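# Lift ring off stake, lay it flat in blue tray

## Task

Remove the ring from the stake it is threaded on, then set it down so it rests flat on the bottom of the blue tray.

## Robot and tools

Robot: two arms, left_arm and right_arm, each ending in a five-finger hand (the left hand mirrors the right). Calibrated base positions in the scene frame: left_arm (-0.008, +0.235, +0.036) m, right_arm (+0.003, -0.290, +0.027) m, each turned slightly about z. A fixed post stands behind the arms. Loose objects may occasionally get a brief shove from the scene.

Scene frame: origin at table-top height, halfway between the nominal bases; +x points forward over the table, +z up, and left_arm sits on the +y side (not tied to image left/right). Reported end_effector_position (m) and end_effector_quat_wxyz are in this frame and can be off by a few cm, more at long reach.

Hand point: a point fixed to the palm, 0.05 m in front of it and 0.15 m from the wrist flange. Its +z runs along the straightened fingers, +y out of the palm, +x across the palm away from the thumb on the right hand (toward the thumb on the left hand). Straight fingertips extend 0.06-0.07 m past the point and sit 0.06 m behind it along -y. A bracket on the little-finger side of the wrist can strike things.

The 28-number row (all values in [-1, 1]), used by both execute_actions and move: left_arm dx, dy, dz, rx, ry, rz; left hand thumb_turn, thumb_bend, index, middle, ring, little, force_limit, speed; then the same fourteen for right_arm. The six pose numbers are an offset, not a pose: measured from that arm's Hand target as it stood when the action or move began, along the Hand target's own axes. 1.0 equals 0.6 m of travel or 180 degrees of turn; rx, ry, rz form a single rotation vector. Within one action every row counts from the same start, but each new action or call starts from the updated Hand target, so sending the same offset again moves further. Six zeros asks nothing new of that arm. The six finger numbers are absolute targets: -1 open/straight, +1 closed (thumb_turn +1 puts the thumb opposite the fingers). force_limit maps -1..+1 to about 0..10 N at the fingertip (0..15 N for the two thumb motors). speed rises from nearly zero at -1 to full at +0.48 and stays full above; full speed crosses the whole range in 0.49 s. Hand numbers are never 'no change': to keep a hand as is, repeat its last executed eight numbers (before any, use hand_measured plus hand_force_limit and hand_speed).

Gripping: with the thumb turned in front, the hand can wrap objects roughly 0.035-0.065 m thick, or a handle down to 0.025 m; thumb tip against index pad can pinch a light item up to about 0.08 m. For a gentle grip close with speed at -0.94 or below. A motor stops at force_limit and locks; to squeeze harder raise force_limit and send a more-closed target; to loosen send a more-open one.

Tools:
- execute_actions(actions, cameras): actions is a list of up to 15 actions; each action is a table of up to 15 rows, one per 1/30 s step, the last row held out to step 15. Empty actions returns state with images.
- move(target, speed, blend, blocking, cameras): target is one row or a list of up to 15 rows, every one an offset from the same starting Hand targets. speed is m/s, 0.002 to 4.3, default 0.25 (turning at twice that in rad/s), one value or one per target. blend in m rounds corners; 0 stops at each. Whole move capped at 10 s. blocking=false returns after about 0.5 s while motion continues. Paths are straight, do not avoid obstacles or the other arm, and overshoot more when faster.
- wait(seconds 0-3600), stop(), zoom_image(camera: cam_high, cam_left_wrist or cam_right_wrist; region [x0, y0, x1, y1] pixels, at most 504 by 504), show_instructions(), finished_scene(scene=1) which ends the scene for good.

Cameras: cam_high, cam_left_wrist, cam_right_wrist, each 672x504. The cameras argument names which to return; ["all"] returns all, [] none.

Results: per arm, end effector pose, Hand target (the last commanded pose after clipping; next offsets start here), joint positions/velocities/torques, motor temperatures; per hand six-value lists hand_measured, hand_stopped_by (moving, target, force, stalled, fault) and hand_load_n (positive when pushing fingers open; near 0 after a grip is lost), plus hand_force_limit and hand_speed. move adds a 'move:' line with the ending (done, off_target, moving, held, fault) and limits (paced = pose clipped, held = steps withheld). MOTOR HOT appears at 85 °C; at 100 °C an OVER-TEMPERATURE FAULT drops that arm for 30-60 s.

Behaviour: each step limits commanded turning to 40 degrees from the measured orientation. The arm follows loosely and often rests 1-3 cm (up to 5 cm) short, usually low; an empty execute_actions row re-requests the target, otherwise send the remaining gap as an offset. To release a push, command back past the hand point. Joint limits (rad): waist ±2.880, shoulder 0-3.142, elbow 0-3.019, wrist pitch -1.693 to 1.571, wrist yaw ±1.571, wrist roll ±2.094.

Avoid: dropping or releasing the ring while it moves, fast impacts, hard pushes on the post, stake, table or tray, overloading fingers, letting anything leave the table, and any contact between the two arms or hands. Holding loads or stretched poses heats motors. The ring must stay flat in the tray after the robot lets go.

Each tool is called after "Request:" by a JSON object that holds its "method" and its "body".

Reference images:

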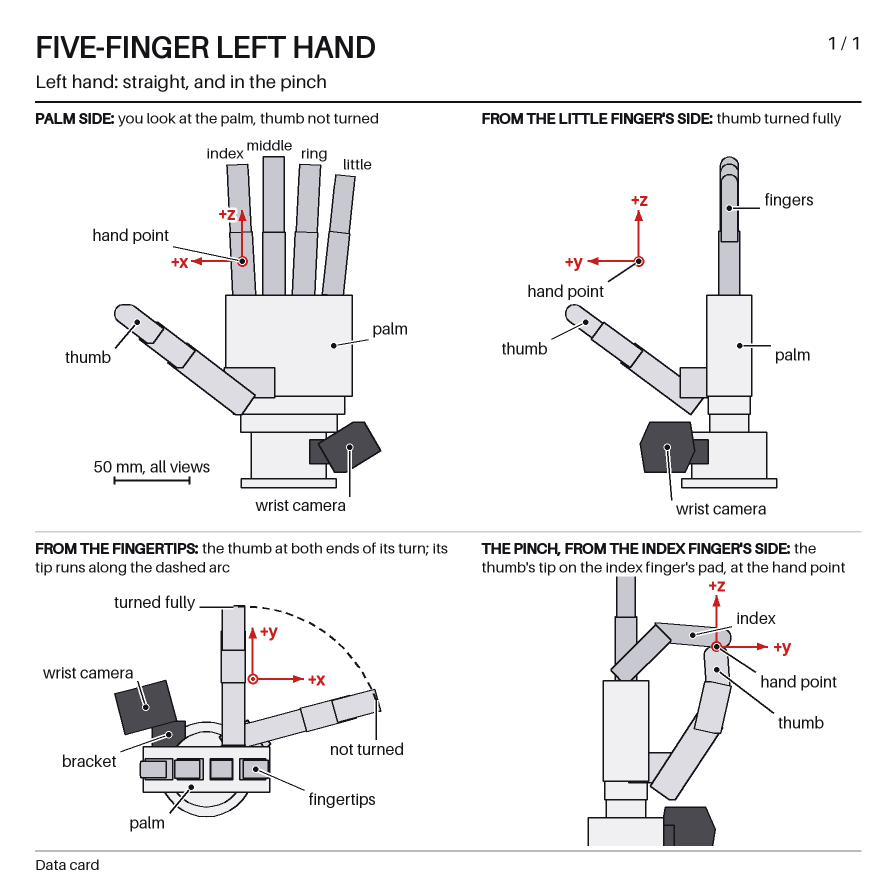

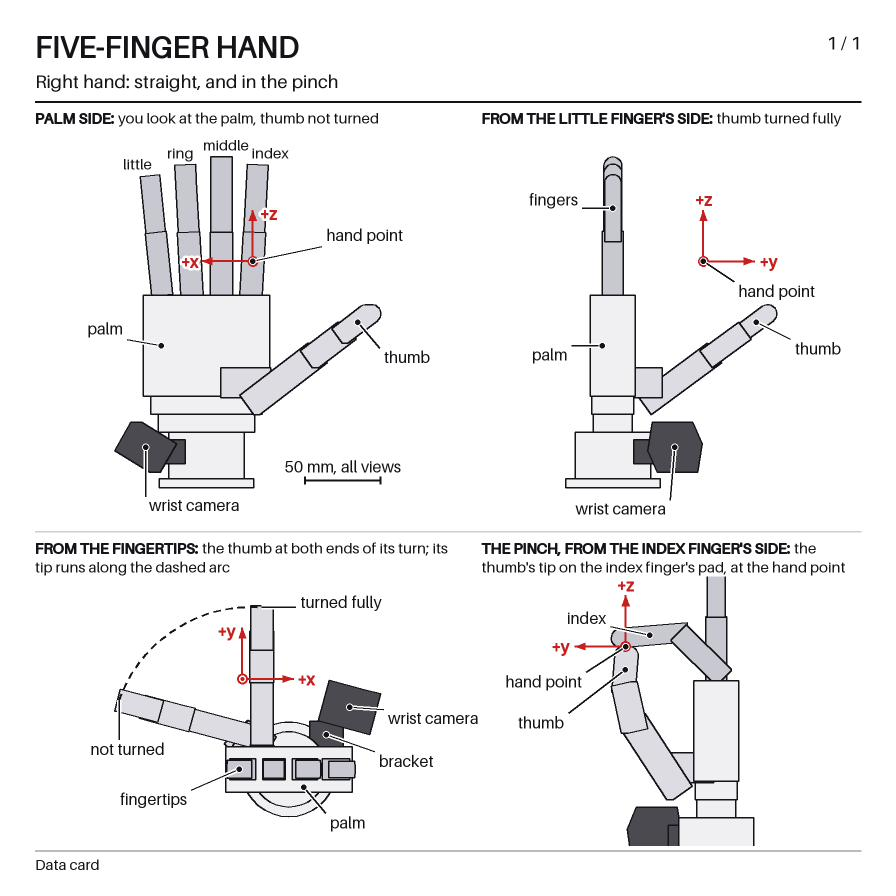

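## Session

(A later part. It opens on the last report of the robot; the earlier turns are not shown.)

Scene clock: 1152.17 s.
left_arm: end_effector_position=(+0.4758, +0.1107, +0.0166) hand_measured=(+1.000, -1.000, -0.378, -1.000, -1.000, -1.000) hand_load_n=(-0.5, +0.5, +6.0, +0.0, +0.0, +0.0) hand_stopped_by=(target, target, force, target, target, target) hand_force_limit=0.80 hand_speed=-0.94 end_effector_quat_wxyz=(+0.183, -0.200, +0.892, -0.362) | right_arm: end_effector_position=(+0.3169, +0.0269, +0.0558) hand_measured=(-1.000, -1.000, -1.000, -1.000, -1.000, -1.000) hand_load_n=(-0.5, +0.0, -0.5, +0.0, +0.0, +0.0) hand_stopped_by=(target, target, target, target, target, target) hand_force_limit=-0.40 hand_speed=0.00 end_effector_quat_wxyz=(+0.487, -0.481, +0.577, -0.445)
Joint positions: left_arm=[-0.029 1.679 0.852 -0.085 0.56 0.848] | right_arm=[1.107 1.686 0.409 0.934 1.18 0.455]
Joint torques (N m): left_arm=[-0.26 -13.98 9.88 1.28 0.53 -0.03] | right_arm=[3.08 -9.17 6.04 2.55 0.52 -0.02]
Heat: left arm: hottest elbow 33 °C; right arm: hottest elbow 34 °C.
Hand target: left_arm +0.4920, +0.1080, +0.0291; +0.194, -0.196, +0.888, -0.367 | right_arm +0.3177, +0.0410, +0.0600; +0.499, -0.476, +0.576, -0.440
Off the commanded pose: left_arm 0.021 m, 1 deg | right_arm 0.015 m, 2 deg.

Request:
{"method": "wait", "body": {"seconds": 0.1, "cameras": ["cam_left_wrist","cam_right_wrist"]}}

Request:
{"method": "zoom_image", "body": {"camera": "cam_right_wrist", "region": [300, 180, 400, 330]}}

Scene clock: 1152.57 s.
left_arm: end_effector_position=(+0.4758, +0.1107, +0.0166) hand_measured=(+1.000, -1.000, -0.378, -1.000, -1.000, -1.000) hand_load_n=(+0.0, +0.5, +5.5, +0.0, +0.0, +0.0) hand_stopped_by=(target, target, force, target, target, target) hand_force_limit=0.80 hand_speed=-0.94 end_effector_quat_wxyz=(+0.183, -0.200, +0.892, -0.362) | right_arm: end_effector_position=(+0.3169, +0.0269, +0.0558) hand_measured=(-1.000, -1.000, -1.000, -1.000, -1.000, -1.000) hand_load_n=(+0.0, +0.0, +0.0, +0.0, +0.0, +0.0) hand_stopped_by=(target, target, target, target, target, target) hand_force_limit=-0.40 hand_speed=0.00 end_effector_quat_wxyz=(+0.487, -0.481, +0.577, -0.445)
Joint positions: left_arm=[-0.029 1.679 0.852 -0.085 0.56 0.848] | right_arm=[1.107 1.686 0.409 0.934 1.18 0.455]
Joint torques (N m): left_arm=[-0.21 -14.15 9.84 1.28 0.52 -0.04] | right_arm=[2.32 -9.29 6.08 2.67 0.52 0.04]
Heat: left arm: hottest elbow 33 °C; right arm: hottest elbow 34 °C.
Hand target: left_arm +0.4920, +0.1080, +0.0291; +0.194, -0.196, +0.888, -0.367 | right_arm +0.3177, +0.0410, +0.0600; +0.499, -0.476, +0.576, -0.440
Off the commanded pose: left_arm 0.021 m, 1 deg | right_arm 0.015 m, 2 deg.
wait: 0.10 s; at rest from the start

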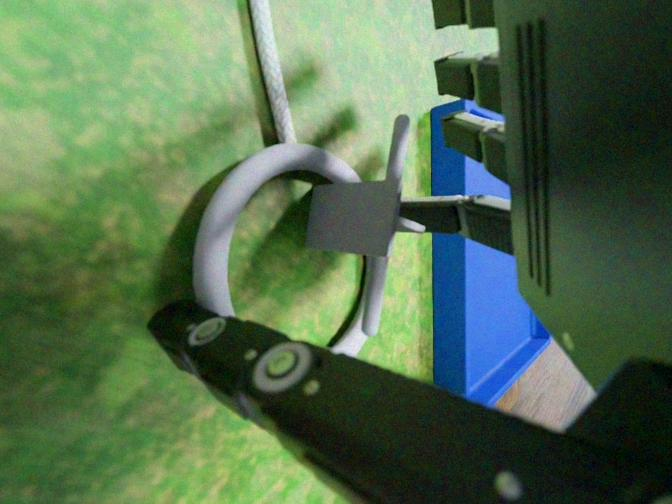

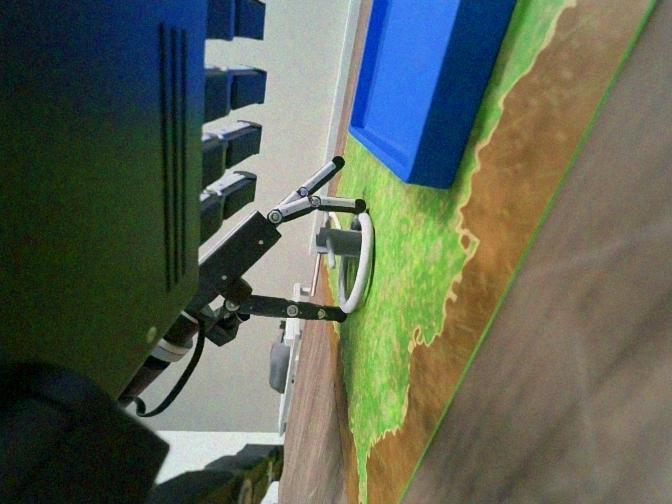

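Scaled by 3.360 from the camera's image (finer frame: 960x720).

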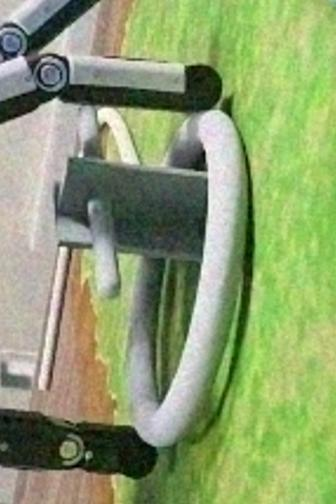

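Request:
{"method": "zoom_image", "body": {"camera": "cam_right_wrist", "region": [335, 190, 385, 240]}}

Request:
{"method": "zoom_image", "body": {"camera": "cam_right_wrist", "region": [325, 285, 375, 335]}}

Scaled by 10.080 from the camera's image (finer frame: 960x720).

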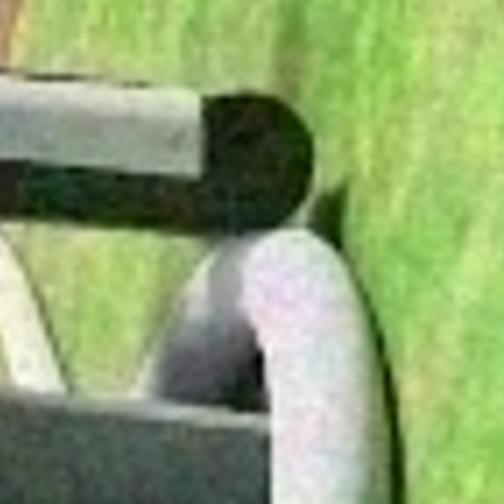

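Scaled by 10.080 from the camera's image (finer frame: 960x720).

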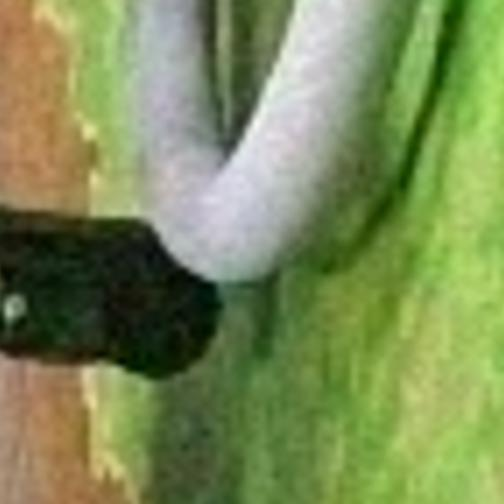

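Request:
{"method": "execute_actions", "body": {"actions": [[[0,0,0,0,0,0,1,-1,-0.34,-1,-1,-1,0.9,-0.94,0,0,0,0,0,0,-1,-1,-1,-1,-1,-1,-0.4,0]]], "cameras": ["cam_right_wrist"]}}

Request:
{"method": "zoom_image", "body": {"camera": "cam_right_wrist", "region": [300, 180, 400, 330]}}

Scene clock: 1155.57 s.
left_arm: end_effector_position=(+0.4768, +0.1106, +0.0173) hand_measured=(+1.000, -1.000, -0.364, -1.000, -1.000, -1.000) hand_load_n=(-0.5, +0.5, +8.0, +0.0, +0.0, +0.0) hand_stopped_by=(target, target, force, target, target, target) hand_force_limit=0.90 hand_speed=-0.94 end_effector_quat_wxyz=(+0.184, -0.200, +0.892, -0.363) | right_arm: end_effector_position=(+0.3169, +0.0269, +0.0558) hand_measured=(-1.000, -1.000, -1.000, -1.000, -1.000, -1.000) hand_load_n=(+0.0, +0.0, +0.0, +0.0, -0.5, +0.0) hand_stopped_by=(target, target, target, target, target, target) hand_force_limit=-0.40 hand_speed=0.00 end_effector_quat_wxyz=(+0.487, -0.481, +0.577, -0.445)
Joint positions: left_arm=[-0.029 1.679 0.854 -0.085 0.56 0.848] | right_arm=[1.107 1.686 0.409 0.934 1.18 0.455]
Joint torques (N m): left_arm=[-0.38 -13.74 9.8 1.29 0.53 -0.04] | right_arm=[2.49 -9.11 6.19 2.66 0.49 0.03]
Heat: left arm: hottest elbow 33 °C; right arm: hottest elbow 34 °C.
Hand target: left_arm +0.4922, +0.1080, +0.0292; +0.194, -0.196, +0.888, -0.367 | right_arm +0.3177, +0.0410, +0.0600; +0.499, -0.476, +0.576, -0.440
Off the commanded pose: left_arm 0.020 m, 1 deg | right_arm 0.015 m, 2 deg.

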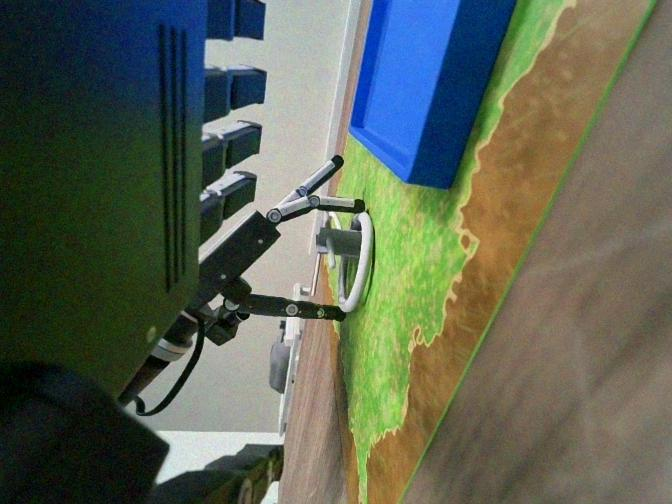

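Scaled by 3.360 from the camera's image (finer frame: 960x720).

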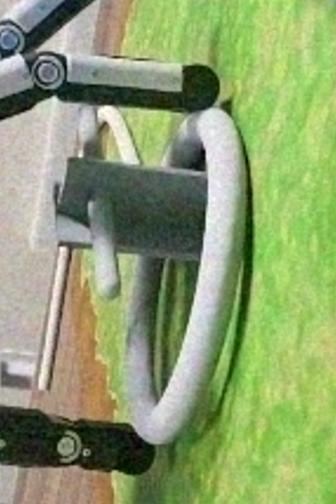

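Request:
{"method": "execute_actions", "body": {"actions": [[[-0.0030,-0.0048,-0.0024,0,0,0,1,-1,-0.34,-1,-1,-1,0.9,-0.94,0,0,0,0,0,0,-1,-1,-1,-1,-1,-1,-0.4,0]]], "cameras": ["cam_left_wrist","cam_right_wrist"]}}

Request:
{"method": "zoom_image", "body": {"camera": "cam_right_wrist", "region": [300, 180, 400, 330]}}

Scene clock: 1156.67 s.
left_arm: end_effector_position=(+0.4791, +0.1103, +0.0201) hand_measured=(+1.000, -1.000, -0.362, -1.000, -1.000, -1.000) hand_load_n=(+0.0, +0.0, +0.0, +0.0, +0.0, +0.0) hand_stopped_by=(target, target, force, target, target, target) hand_force_limit=0.90 hand_speed=-0.94 end_effector_quat_wxyz=(+0.184, -0.199, +0.891, -0.363) | right_arm: end_effector_position=(+0.3169, +0.0269, +0.0558) hand_measured=(-1.000, -1.000, -1.000, -1.000, -1.000, -1.000) hand_load_n=(+0.0, +0.0, +0.0, +0.0, +0.0, +0.0) hand_stopped_by=(target, target, target, target, target, target) hand_force_limit=-0.40 hand_speed=0.00 end_effector_quat_wxyz=(+0.487, -0.481, +0.577, -0.445)
Joint positions: left_arm=[-0.029 1.678 0.862 -0.095 0.56 0.848] | right_arm=[1.107 1.686 0.409 0.934 1.18 0.455]
Joint torques (N m): left_arm=[-0.32 -14.45 9.68 1.24 0.51 -0.04] | right_arm=[2.9 -9.47 6.2 2.73 0.5 -0.01]
Heat: left arm: hottest elbow 33 °C; right arm: hottest elbow 34 °C.
Hand target: left_arm +0.4935, +0.1078, +0.0327; +0.194, -0.196, +0.888, -0.367 | right_arm +0.3177, +0.0410, +0.0600; +0.499, -0.476, +0.576, -0.440
Off the commanded pose: left_arm 0.019 m, 1 deg | right_arm 0.015 m, 2 deg.

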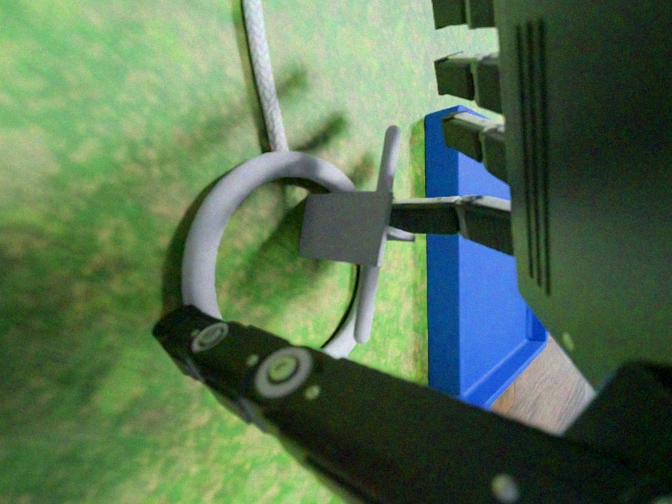

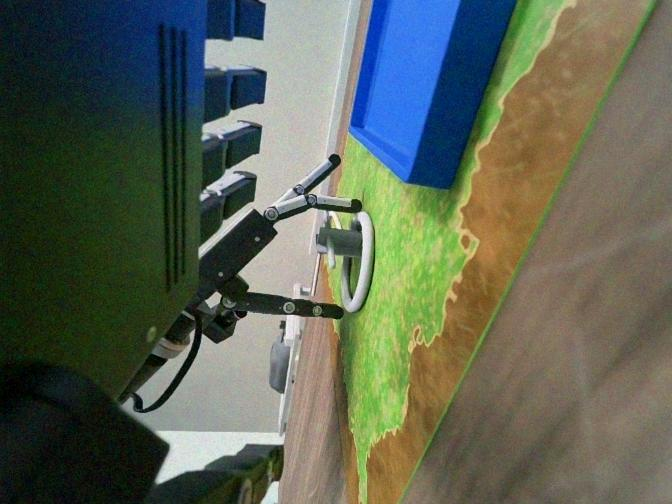

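Scaled by 3.360 from the camera's image (finer frame: 960x720).

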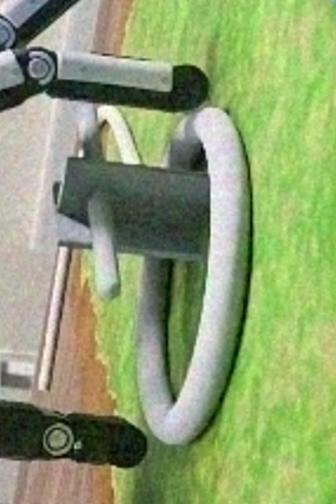

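Request:
{"method": "move", "body": {"target": [-0.0066, -0.0240, -0.0222, 0,0,0, 1,-1,-0.6,-1,-1,-1,0.8,0, 0,0,0,0,0,0,-1,-1,-1,-1,-1,-1,-0.4,0], "speed": 0.05, "cameras": ["cam_left_wrist","cam_right_wrist"]}}

Scene clock: 1173.27 s.
left_arm: end_effector_position=(+0.4803, +0.1102, +0.0415) hand_measured=(+1.000, -1.000, -0.600, -1.000, -1.000, -1.000) hand_load_n=(+0.0, +0.0, +0.0, +0.0, +0.0, +0.0) hand_stopped_by=(target, target, target, target, target, target) hand_force_limit=0.80 hand_speed=0.00 end_effector_quat_wxyz=(+0.185, -0.199, +0.891, -0.364) | right_arm: end_effector_position=(+0.3169, +0.0269, +0.0558) hand_measured=(-1.000, -1.000, -1.000, -1.000, -1.000, -1.000) hand_load_n=(-0.5, +0.0, +0.0, +0.0, +0.0, +0.0) hand_stopped_by=(target, target, target, target, target, target) hand_force_limit=-0.40 hand_speed=0.00 end_effector_quat_wxyz=(+0.487, -0.481, +0.577, -0.445)
Joint positions: left_arm=[-0.029 1.634 0.88 -0.152 0.56 0.848] | right_arm=[1.107 1.686 0.409 0.934 1.18 0.455]
Joint torques (N m): left_arm=[-0.44 -13.68 9.98 1.17 0.51 -0.03] | right_arm=[2.49 -8.94 6.09 2.62 0.5 0.02]
Heat: left arm: hottest elbow 33 °C; right arm: hottest elbow 34 °C.
Hand target: left_arm +0.4932, +0.1080, +0.0526; +0.194, -0.196, +0.888, -0.367 | right_arm +0.3177, +0.0410, +0.0600; +0.499, -0.476, +0.576, -0.440
Off the commanded pose: left_arm 0.017 m, 1 deg | right_arm 0.015 m, 2 deg.
move: off_target (left_arm)

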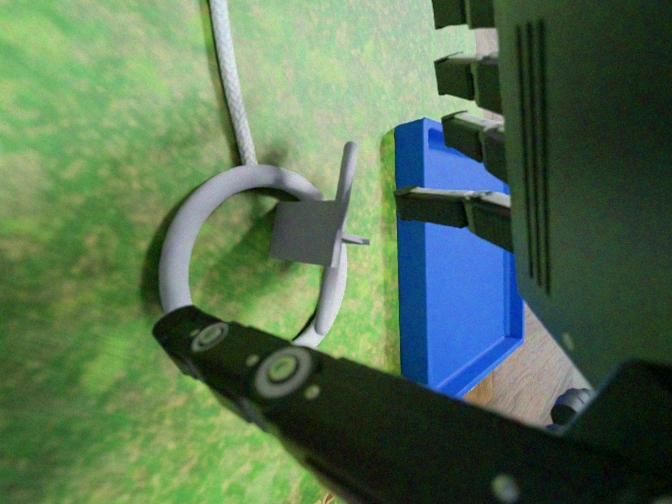

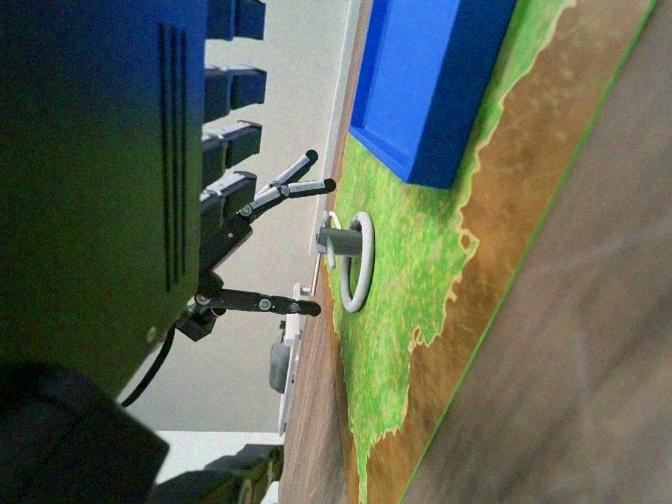

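Request:
{"method": "move", "body": {"target": [[-0.0166,-0.0599,-0.0555,0,0,0,1,-1,-0.6,-1,-1,-1,0.8,0,0,0,0,0,0,0,-1,-1,-1,-1,-1,-1,-0.4,0],[0.0567,-0.0257,-0.232,0.118,-0.204,-0.182,1,-1,-0.6,-1,-1,-1,0.8,0,0,0,0,0,0,0,-1,-1,-1,-1,-1,-1,-0.4,0]], "speed": 0.12, "blend": [0.02,0], "cameras": ["all"]}}

Scene clock: 1179.63 s.
left_arm: end_effector_position=(+0.4024, +0.1621, +0.1487) hand_measured=(+1.000, -1.000, -0.600, -1.000, -1.000, -1.000) hand_load_n=(+0.0, +0.0, +0.0, +0.0, +0.0, +0.0) hand_stopped_by=(target, target, target, target, target, target) hand_force_limit=0.80 hand_speed=0.00 end_effector_quat_wxyz=(+0.382, -0.496, +0.618, -0.475) | right_arm: end_effector_position=(+0.3169, +0.0269, +0.0558) hand_measured=(-1.000, -1.000, -1.000, -1.000, -1.000, -1.000) hand_load_n=(+0.0, +0.0, +0.0, +0.0, +0.0, +0.0) hand_stopped_by=(target, target, target, target, target, target) hand_force_limit=-0.40 hand_speed=0.00 end_effector_quat_wxyz=(+0.487, -0.481, +0.577, -0.445)
Joint positions: left_arm=[0.035 1.045 0.326 0.454 0.189 0.051] | right_arm=[1.107 1.686 0.409 0.934 1.18 0.455]
Joint torques (N m): left_arm=[-0.21 -5.25 7.3 2.91 0.02 -0.12] | right_arm=[2.73 -9.64 5.87 2.78 0.5 0.03]
Heat: left arm: hottest elbow 33 °C; right arm: hottest elbow 34 °C.
Hand target: left_arm +0.3998, +0.1615, +0.1484; +0.381, -0.499, +0.613, -0.479 | right_arm +0.3177, +0.0410, +0.0600; +0.499, -0.476, +0.576, -0.440
Off the commanded pose: left_arm 0.003 m, 1 deg | right_arm 0.015 m, 2 deg.
move: done

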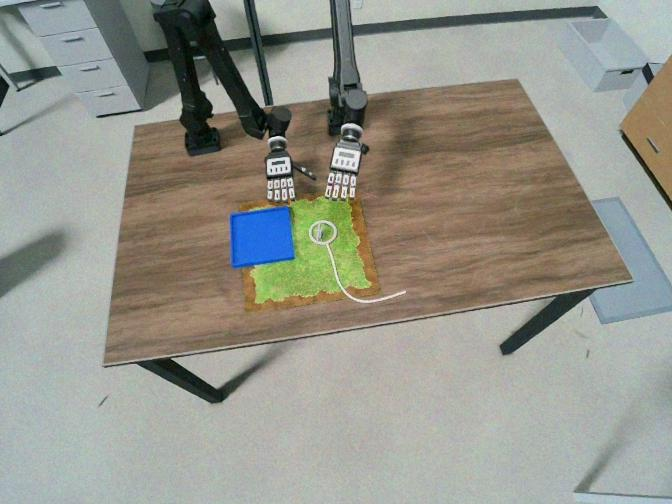

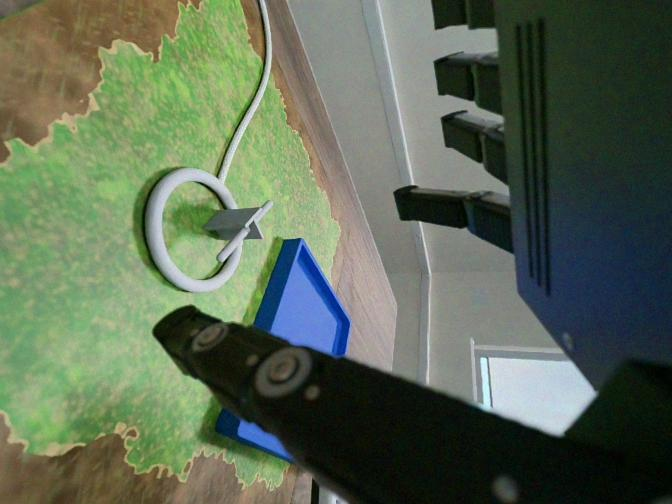

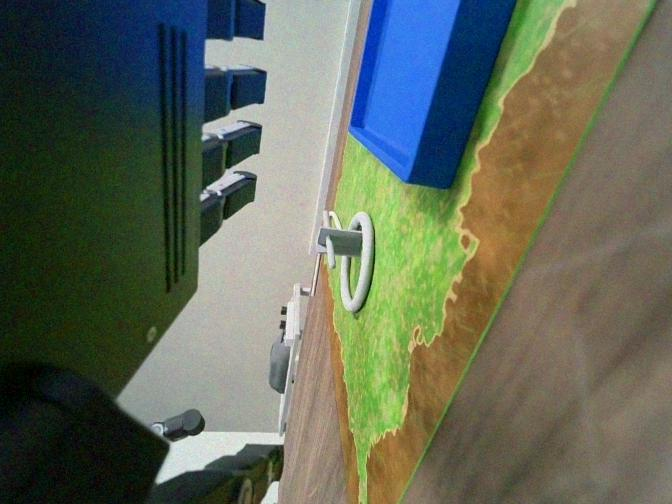

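Request:
{"method": "move", "body": {"target": [[0,0,0,0,0,0,1,-1,-0.6,-1,-1,-1,0.8,0,-0.013,-0.0818,-0.0098,0,0,0,-1,-1,-1,-1,-1,-1,-0.4,0],[0,0,0,0,0,0,1,-1,-0.6,-1,-1,-1,0.8,0,0.1805,-0.1358,0.1879,-0.0407,-0.2564,-0.0306,-1,-1,-1,-1,-1,-1,-0.4,0],[0,0,0,0,0,0,1,-1,-0.6,-1,-1,-1,0.8,0,0.1936,-0.054,0.1976,-0.0407,-0.2564,-0.0306,-1,-1,-1,-1,-1,-1,-0.4,0]], "speed": 0.1, "blend": [0.02,0.01,0], "cameras": ["all"]}}

Scene clock: 1186.87 s.
left_arm: end_effector_position=(+0.4024, +0.1620, +0.1487) hand_measured=(+1.000, -1.000, -0.600, -1.000, -1.000, -1.000) hand_load_n=(+0.0, +0.0, +0.0, +0.0, +0.0, +0.0) hand_stopped_by=(target, target, target, target, target, target) hand_force_limit=0.80 hand_speed=0.00 end_effector_quat_wxyz=(+0.381, -0.497, +0.618, -0.475) | right_arm: end_effector_position=(+0.4188, -0.0798, +0.0540) hand_measured=(-1.000, -1.000, -1.000, -1.000, -1.000, -1.000) hand_load_n=(-0.5, +0.0, +0.0, +0.0, +0.0, +0.0) hand_stopped_by=(target, target, target, target, target, target) hand_force_limit=-0.40 hand_speed=0.00 end_effector_quat_wxyz=(+0.626, -0.671, +0.349, -0.189)
Joint positions: left_arm=[0.035 1.045 0.326 0.454 0.189 0.051] | right_arm=[0.106 1.747 0.422 1.144 -0.637 0.079]
Joint torques (N m): left_arm=[0.03 -5.36 7.24 2.96 0.03 -0.1] | right_arm=[-0.03 -9.88 5.97 3.08 -0.3 0]
Heat: left arm: hottest elbow 33 °C; right arm: hottest elbow 34 °C.
Hand target: left_arm +0.3998, +0.1615, +0.1484; +0.381, -0.499, +0.613, -0.479 | right_arm +0.4332, -0.0825, +0.0601; +0.633, -0.666, +0.338, -0.205
Off the commanded pose: left_arm 0.003 m, 1 deg | right_arm 0.016 m, 2 deg.
move: off_target (right_arm)

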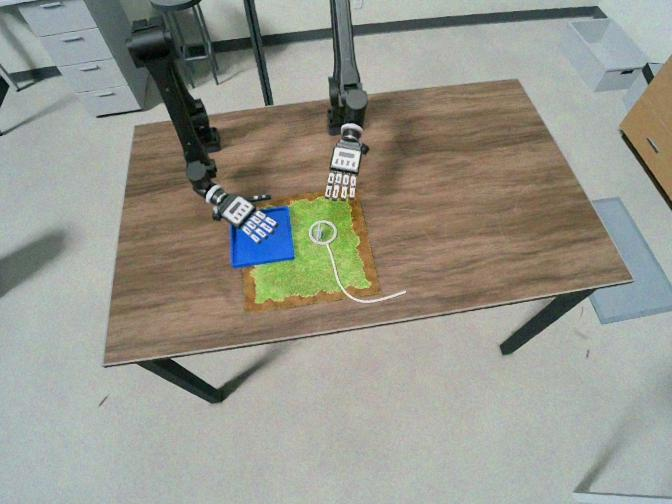

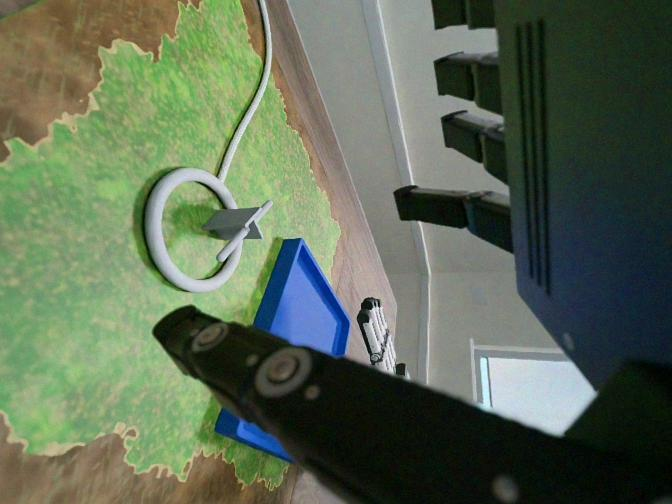

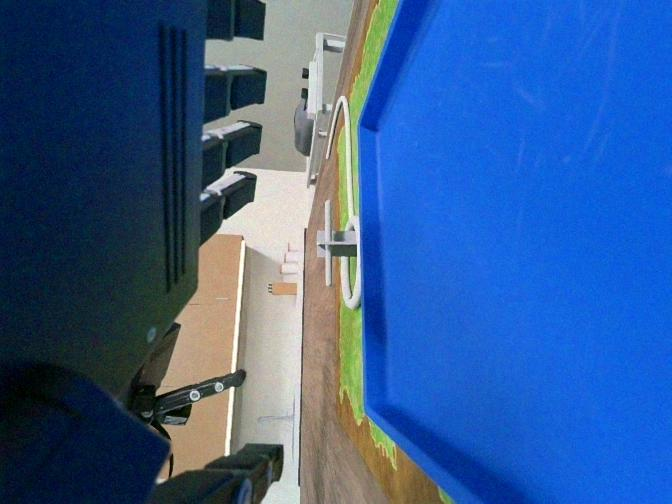

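Request:
{"method": "zoom_image", "body": {"camera": "cam_right_wrist", "region": [290, 180, 390, 330]}}

Scaled by 3.360 from the camera's image (finer frame: 960x720).

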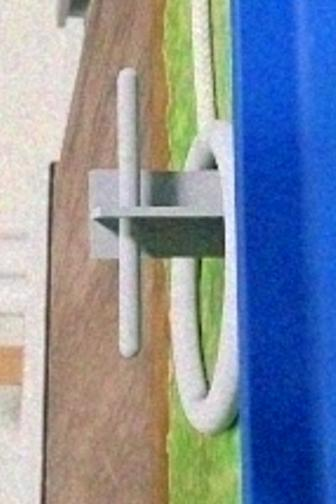

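Request:
{"method": "move", "body": {"target": [0.0268,0.0752,0.096,0,0.1073,0.0288,0.6,-0.1,-0.25,-1,-1,-1,0.8,0,0,0,0,0,0,0,-1,-1,-1,-1,-1,-1,-0.4,0], "speed": 0.1, "cameras": ["all"]}}

Scene clock: 1193.37 s.
left_arm: end_effector_position=(+0.4249, +0.1298, +0.0847) hand_measured=(+0.600, -0.100, -0.250, -1.000, -1.000, -1.000) hand_load_n=(+0.0, +0.0, -0.5, +0.0, +0.0, +0.0) hand_stopped_by=(target, target, target, target, target, target) hand_force_limit=0.80 hand_speed=0.00 end_effector_quat_wxyz=(+0.280, -0.391, +0.693, -0.537) | right_arm: end_effector_position=(+0.4188, -0.0798, +0.0540) hand_measured=(-1.000, -1.000, -1.000, -1.000, -1.000, -1.000) hand_load_n=(+0.0, +0.0, -0.5, +0.0, +0.0, +0.0) hand_stopped_by=(target, target, target, target, target, target) hand_force_limit=-0.40 hand_speed=0.00 end_effector_quat_wxyz=(+0.626, -0.671, +0.349, -0.189)
Joint positions: left_arm=[0.108 1.466 0.41 0.727 0.601 0.158] | right_arm=[0.106 1.747 0.422 1.144 -0.637 0.079]
Joint torques (N m): left_arm=[0.5 -7.59 8.1 2.66 0.38 0.13] | right_arm=[0.15 -10.34 6.12 2.84 -0.33 -0.02]
Heat: left arm: hottest elbow 33 °C; right arm: hottest elbow 34 °C.
Hand target: left_arm +0.4396, +0.1358, +0.0904; +0.294, -0.383, +0.690, -0.538 | right_arm +0.4332, -0.0825, +0.0601; +0.633, -0.666, +0.338, -0.205
Off the commanded pose: left_arm 0.017 m, 2 deg | right_arm 0.016 m, 2 deg.
move: off_target (left_arm)

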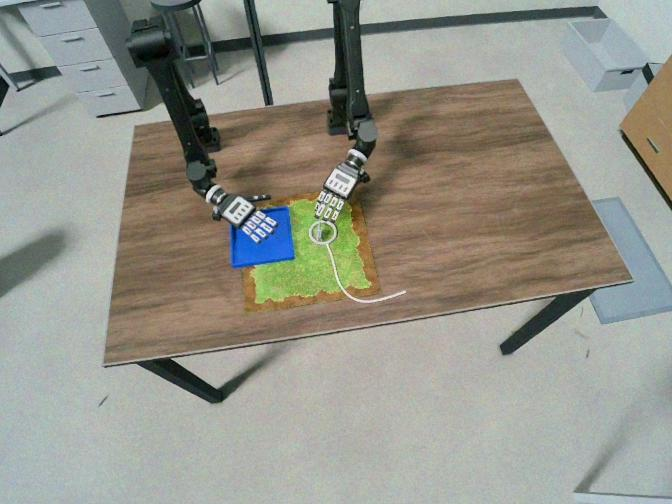

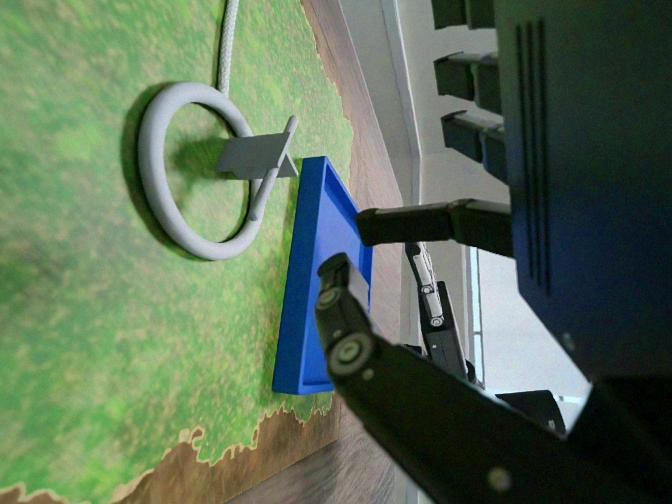

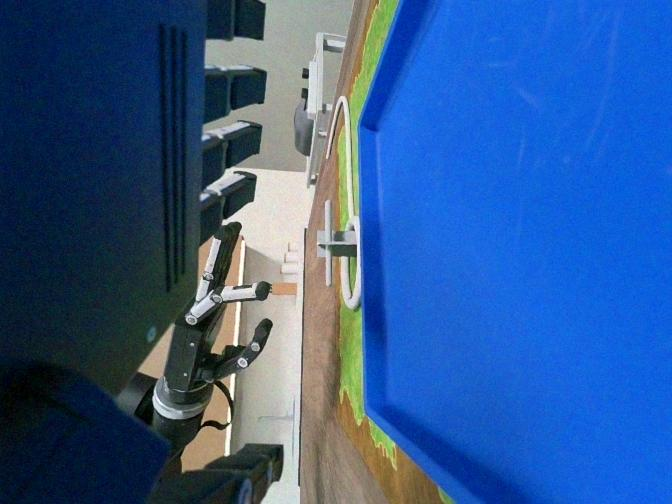

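Request:
{"method": "zoom_image", "body": {"camera": "cam_right_wrist", "region": [190, 210, 290, 410]}}

Scaled by 2.520 from the camera's image (finer frame: 960x720).

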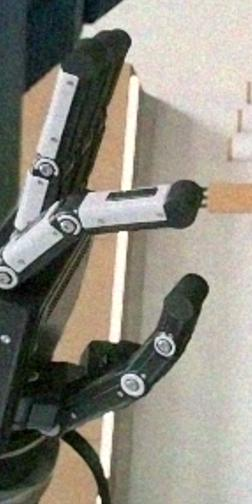

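Request:
{"method": "move", "body": {"target": [-0.02,0.0529,0.0277,0,0,0,0.6,-0.1,-0.25,-1,-1,-1,0.8,0,0,0,0,0,0,0,-1,-1,-1,-1,-1,-1,-0.4,0], "speed": 0.06, "cameras": ["all"]}}

Request:
{"method": "zoom_image", "body": {"camera": "cam_right_wrist", "region": [230, 190, 390, 350]}}

Scene clock: 1195.57 s.
left_arm: end_effector_position=(+0.4399, +0.1351, +0.0527) hand_measured=(+0.600, -0.100, -0.250, -1.000, -1.000, -1.000) hand_load_n=(+0.0, +0.0, +0.0, +0.0, +0.0, +0.0) hand_stopped_by=(target, target, target, target, target, target) hand_force_limit=0.80 hand_speed=0.00 end_effector_quat_wxyz=(+0.282, -0.390, +0.693, -0.538) | right_arm: end_effector_position=(+0.4188, -0.0798, +0.0540) hand_measured=(-1.000, -1.000, -1.000, -1.000, -1.000, -1.000) hand_load_n=(+0.0, +0.0, +0.0, +0.0, +0.0, +0.0) hand_stopped_by=(target, target, target, target, target, target) hand_force_limit=-0.40 hand_speed=0.00 end_effector_quat_wxyz=(+0.626, -0.671, +0.349, -0.189)
Joint positions: left_arm=[0.123 1.63 0.436 0.866 0.615 0.165] | right_arm=[0.106 1.747 0.422 1.144 -0.637 0.079]
Joint torques (N m): left_arm=[0.62 -8.88 6.76 2.65 0.38 0.12] | right_arm=[-0.21 -9.88 6.17 3.17 -0.31 -0.02]
Heat: left arm: hottest elbow 33 °C; right arm: hottest elbow 34 °C.
Hand target: left_arm +0.4528, +0.1413, +0.0555; +0.294, -0.383, +0.690, -0.538 | right_arm +0.4332, -0.0825, +0.0601; +0.633, -0.666, +0.338, -0.205
Off the commanded pose: left_arm 0.015 m, 2 deg | right_arm 0.016 m, 2 deg.
move: off_target (left_arm)

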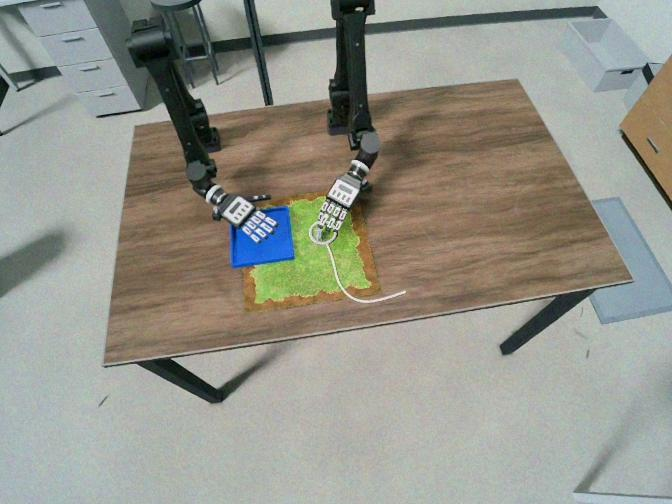

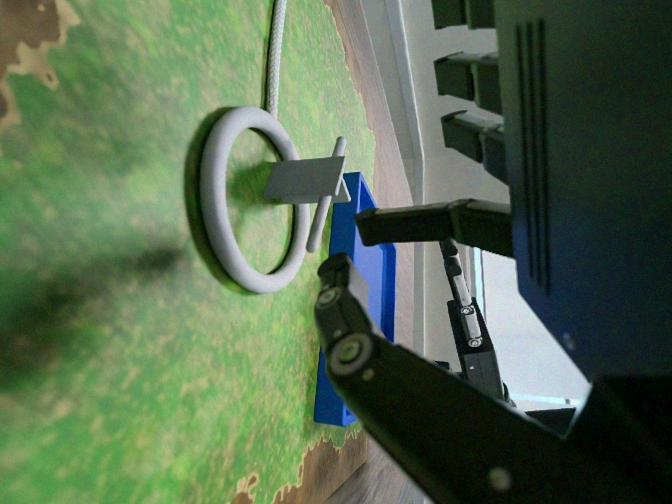

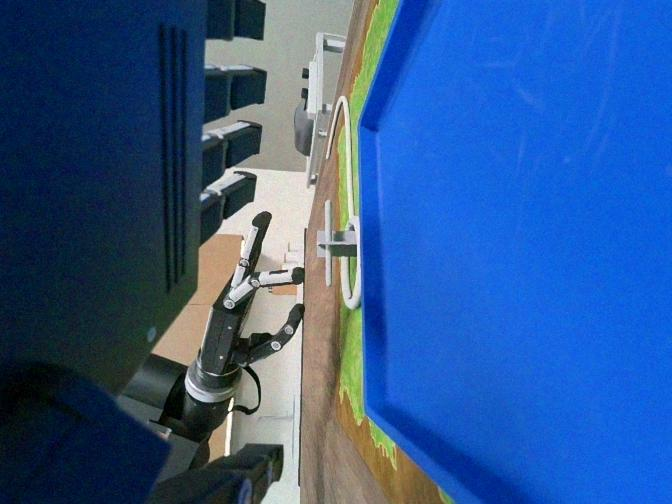

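Scaled by 3.150 from the camera's image (finer frame: 960x720).

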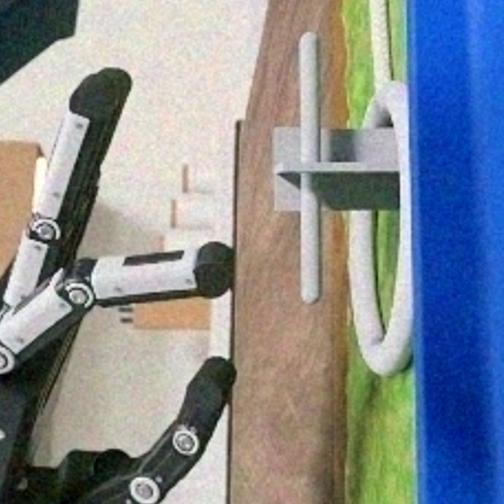

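Request:
{"method": "move", "body": {"target": [0,0.0297,-0.011,0,0,0,0.6,-0.1,-0.25,-1,-1,-1,0.8,0,0,0,0,0,0,0,-1,-1,-1,-1,-1,-1,-0.4,0], "speed": 0.05, "cameras": ["cam_left_wrist","cam_right_wrist"]}}

Request:
{"method": "zoom_image", "body": {"camera": "cam_right_wrist", "region": [230, 190, 390, 350]}}

Scene clock: 1197.53 s.
left_arm: end_effector_position=(+0.4435, +0.1419, +0.0460) hand_measured=(+0.600, -0.100, -0.250, -1.000, -1.000, -1.000) hand_load_n=(+0.0, +0.0, +0.0, +0.0, +0.0, +0.0) hand_stopped_by=(target, target, target, target, target, target) hand_force_limit=0.80 hand_speed=0.00 end_effector_quat_wxyz=(+0.291, -0.383, +0.689, -0.542) | right_arm: end_effector_position=(+0.4188, -0.0798, +0.0540) hand_measured=(-1.000, -1.000, -1.000, -1.000, -1.000, -1.000) hand_load_n=(+0.0, +0.0, +0.0, +0.0, +0.0, +0.0) hand_stopped_by=(target, target, target, target, target, target) hand_force_limit=-0.40 hand_speed=0.00 end_effector_quat_wxyz=(+0.626, -0.671, +0.349, -0.189)
Joint positions: left_arm=[0.142 1.68 0.436 0.938 0.633 0.171] | right_arm=[0.106 1.747 0.422 1.144 -0.637 0.079]
Joint torques (N m): left_arm=[0.67 -8.76 4.44 2.73 0.38 0.12] | right_arm=[-0.15 -10.11 6.12 3 -0.23 0.02]
Heat: left arm: hottest elbow 33 °C; right arm: hottest elbow 34 °C.
Hand target: left_arm +0.4437, +0.1470, +0.0398; +0.294, -0.384, +0.690, -0.538 | right_arm +0.4332, -0.0825, +0.0601; +0.633, -0.666, +0.338, -0.205
Off the commanded pose: left_arm 0.008 m, 1 deg | right_arm 0.016 m, 2 deg.
move: done

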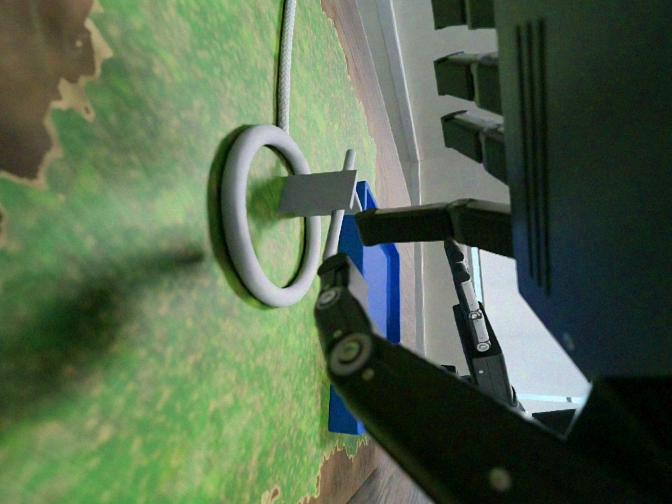

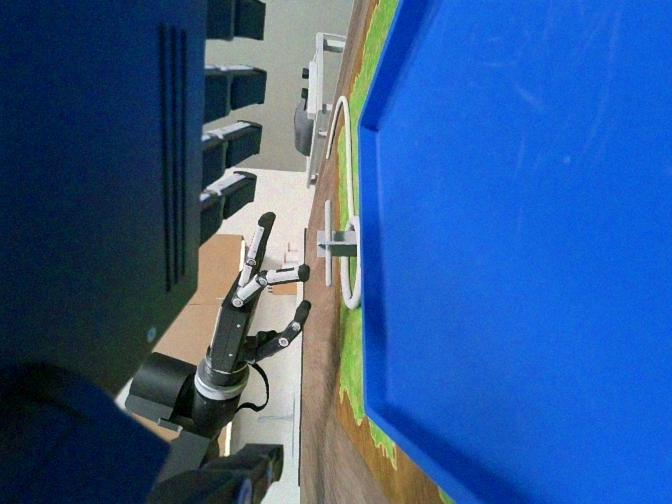

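Scaled by 3.150 from the camera's image (finer frame: 960x720).

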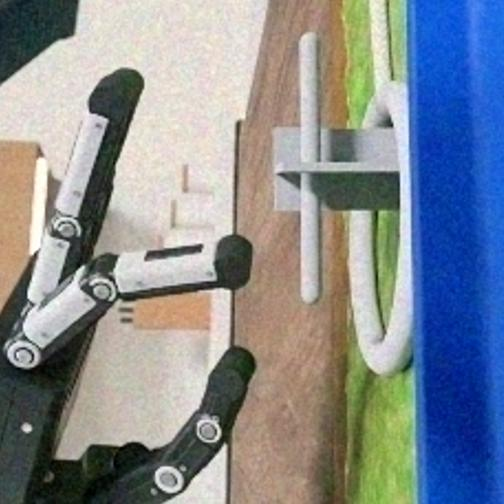

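Request:
{"method": "move", "body": {"target": [0.0142,0.0175,-0.0139,0,0,0,0.6,-0.1,-0.25,-1,-1,-1,0.8,0,0,0,0,0,0,0,-1,-1,-1,-1,-1,-1,-0.4,0], "speed": 0.05, "cameras": ["cam_left_wrist","cam_right_wrist"]}}

Request:
{"method": "zoom_image", "body": {"camera": "cam_right_wrist", "region": [230, 190, 390, 350]}}

Scene clock: 1199.10 s.
left_arm: end_effector_position=(+0.4339, +0.1410, +0.0403) hand_measured=(+0.600, -0.100, -0.250, -1.000, -1.000, -1.000) hand_load_n=(+0.0, +0.0, +0.0, +0.0, +0.0, +0.0) hand_stopped_by=(target, target, target, target, target, target) hand_force_limit=0.80 hand_speed=0.00 end_effector_quat_wxyz=(+0.294, -0.380, +0.688, -0.543) | right_arm: end_effector_position=(+0.4188, -0.0798, +0.0540) hand_measured=(-1.000, -1.000, -1.000, -1.000, -1.000, -1.000) hand_load_n=(-0.5, +0.0, +0.0, +0.0, +0.0, +0.0) hand_stopped_by=(target, target, target, target, target, target) hand_force_limit=-0.40 hand_speed=0.00 end_effector_quat_wxyz=(+0.626, -0.671, +0.349, -0.189)
Joint positions: left_arm=[0.142 1.698 0.406 0.994 0.633 0.171] | right_arm=[0.106 1.747 0.422 1.144 -0.637 0.079]
Joint torques (N m): left_arm=[0.62 -8.88 3.33 2.69 0.34 0.12] | right_arm=[0.09 -10.23 6.24 3.15 -0.3 -0.03]
Heat: left arm: hottest elbow 33 °C; right arm: hottest elbow 34 °C.
Hand target: left_arm +0.4301, +0.1455, +0.0318; +0.294, -0.383, +0.690, -0.538 | right_arm +0.4332, -0.0825, +0.0601; +0.633, -0.666, +0.338, -0.205
Off the commanded pose: left_arm 0.010 m, 1 deg | right_arm 0.016 m, 2 deg.
move: done

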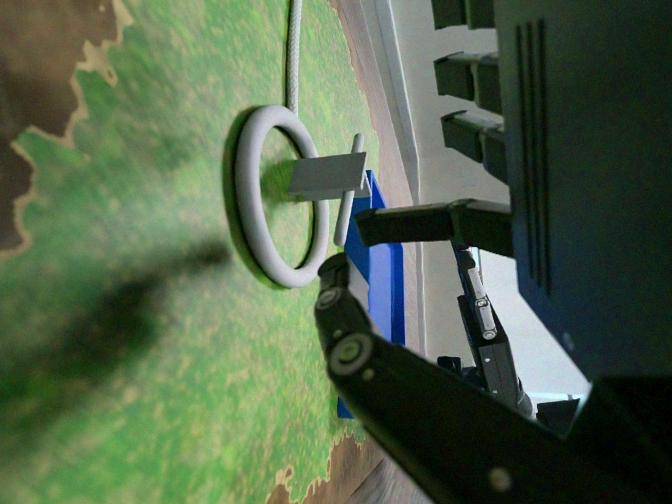

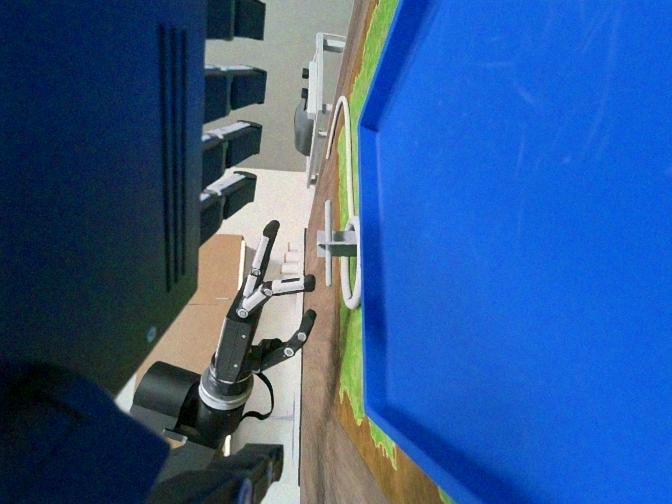

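Scaled by 3.150 from the camera's image (finer frame: 960x720).

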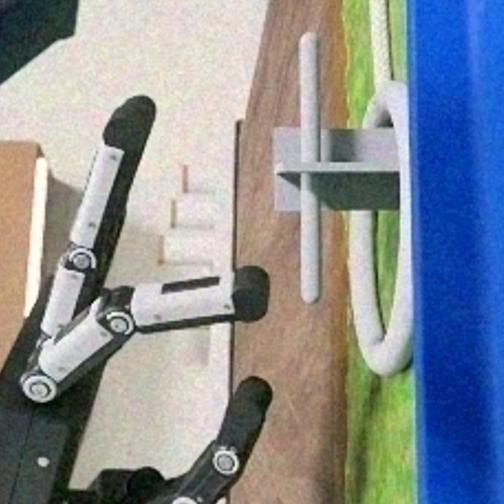

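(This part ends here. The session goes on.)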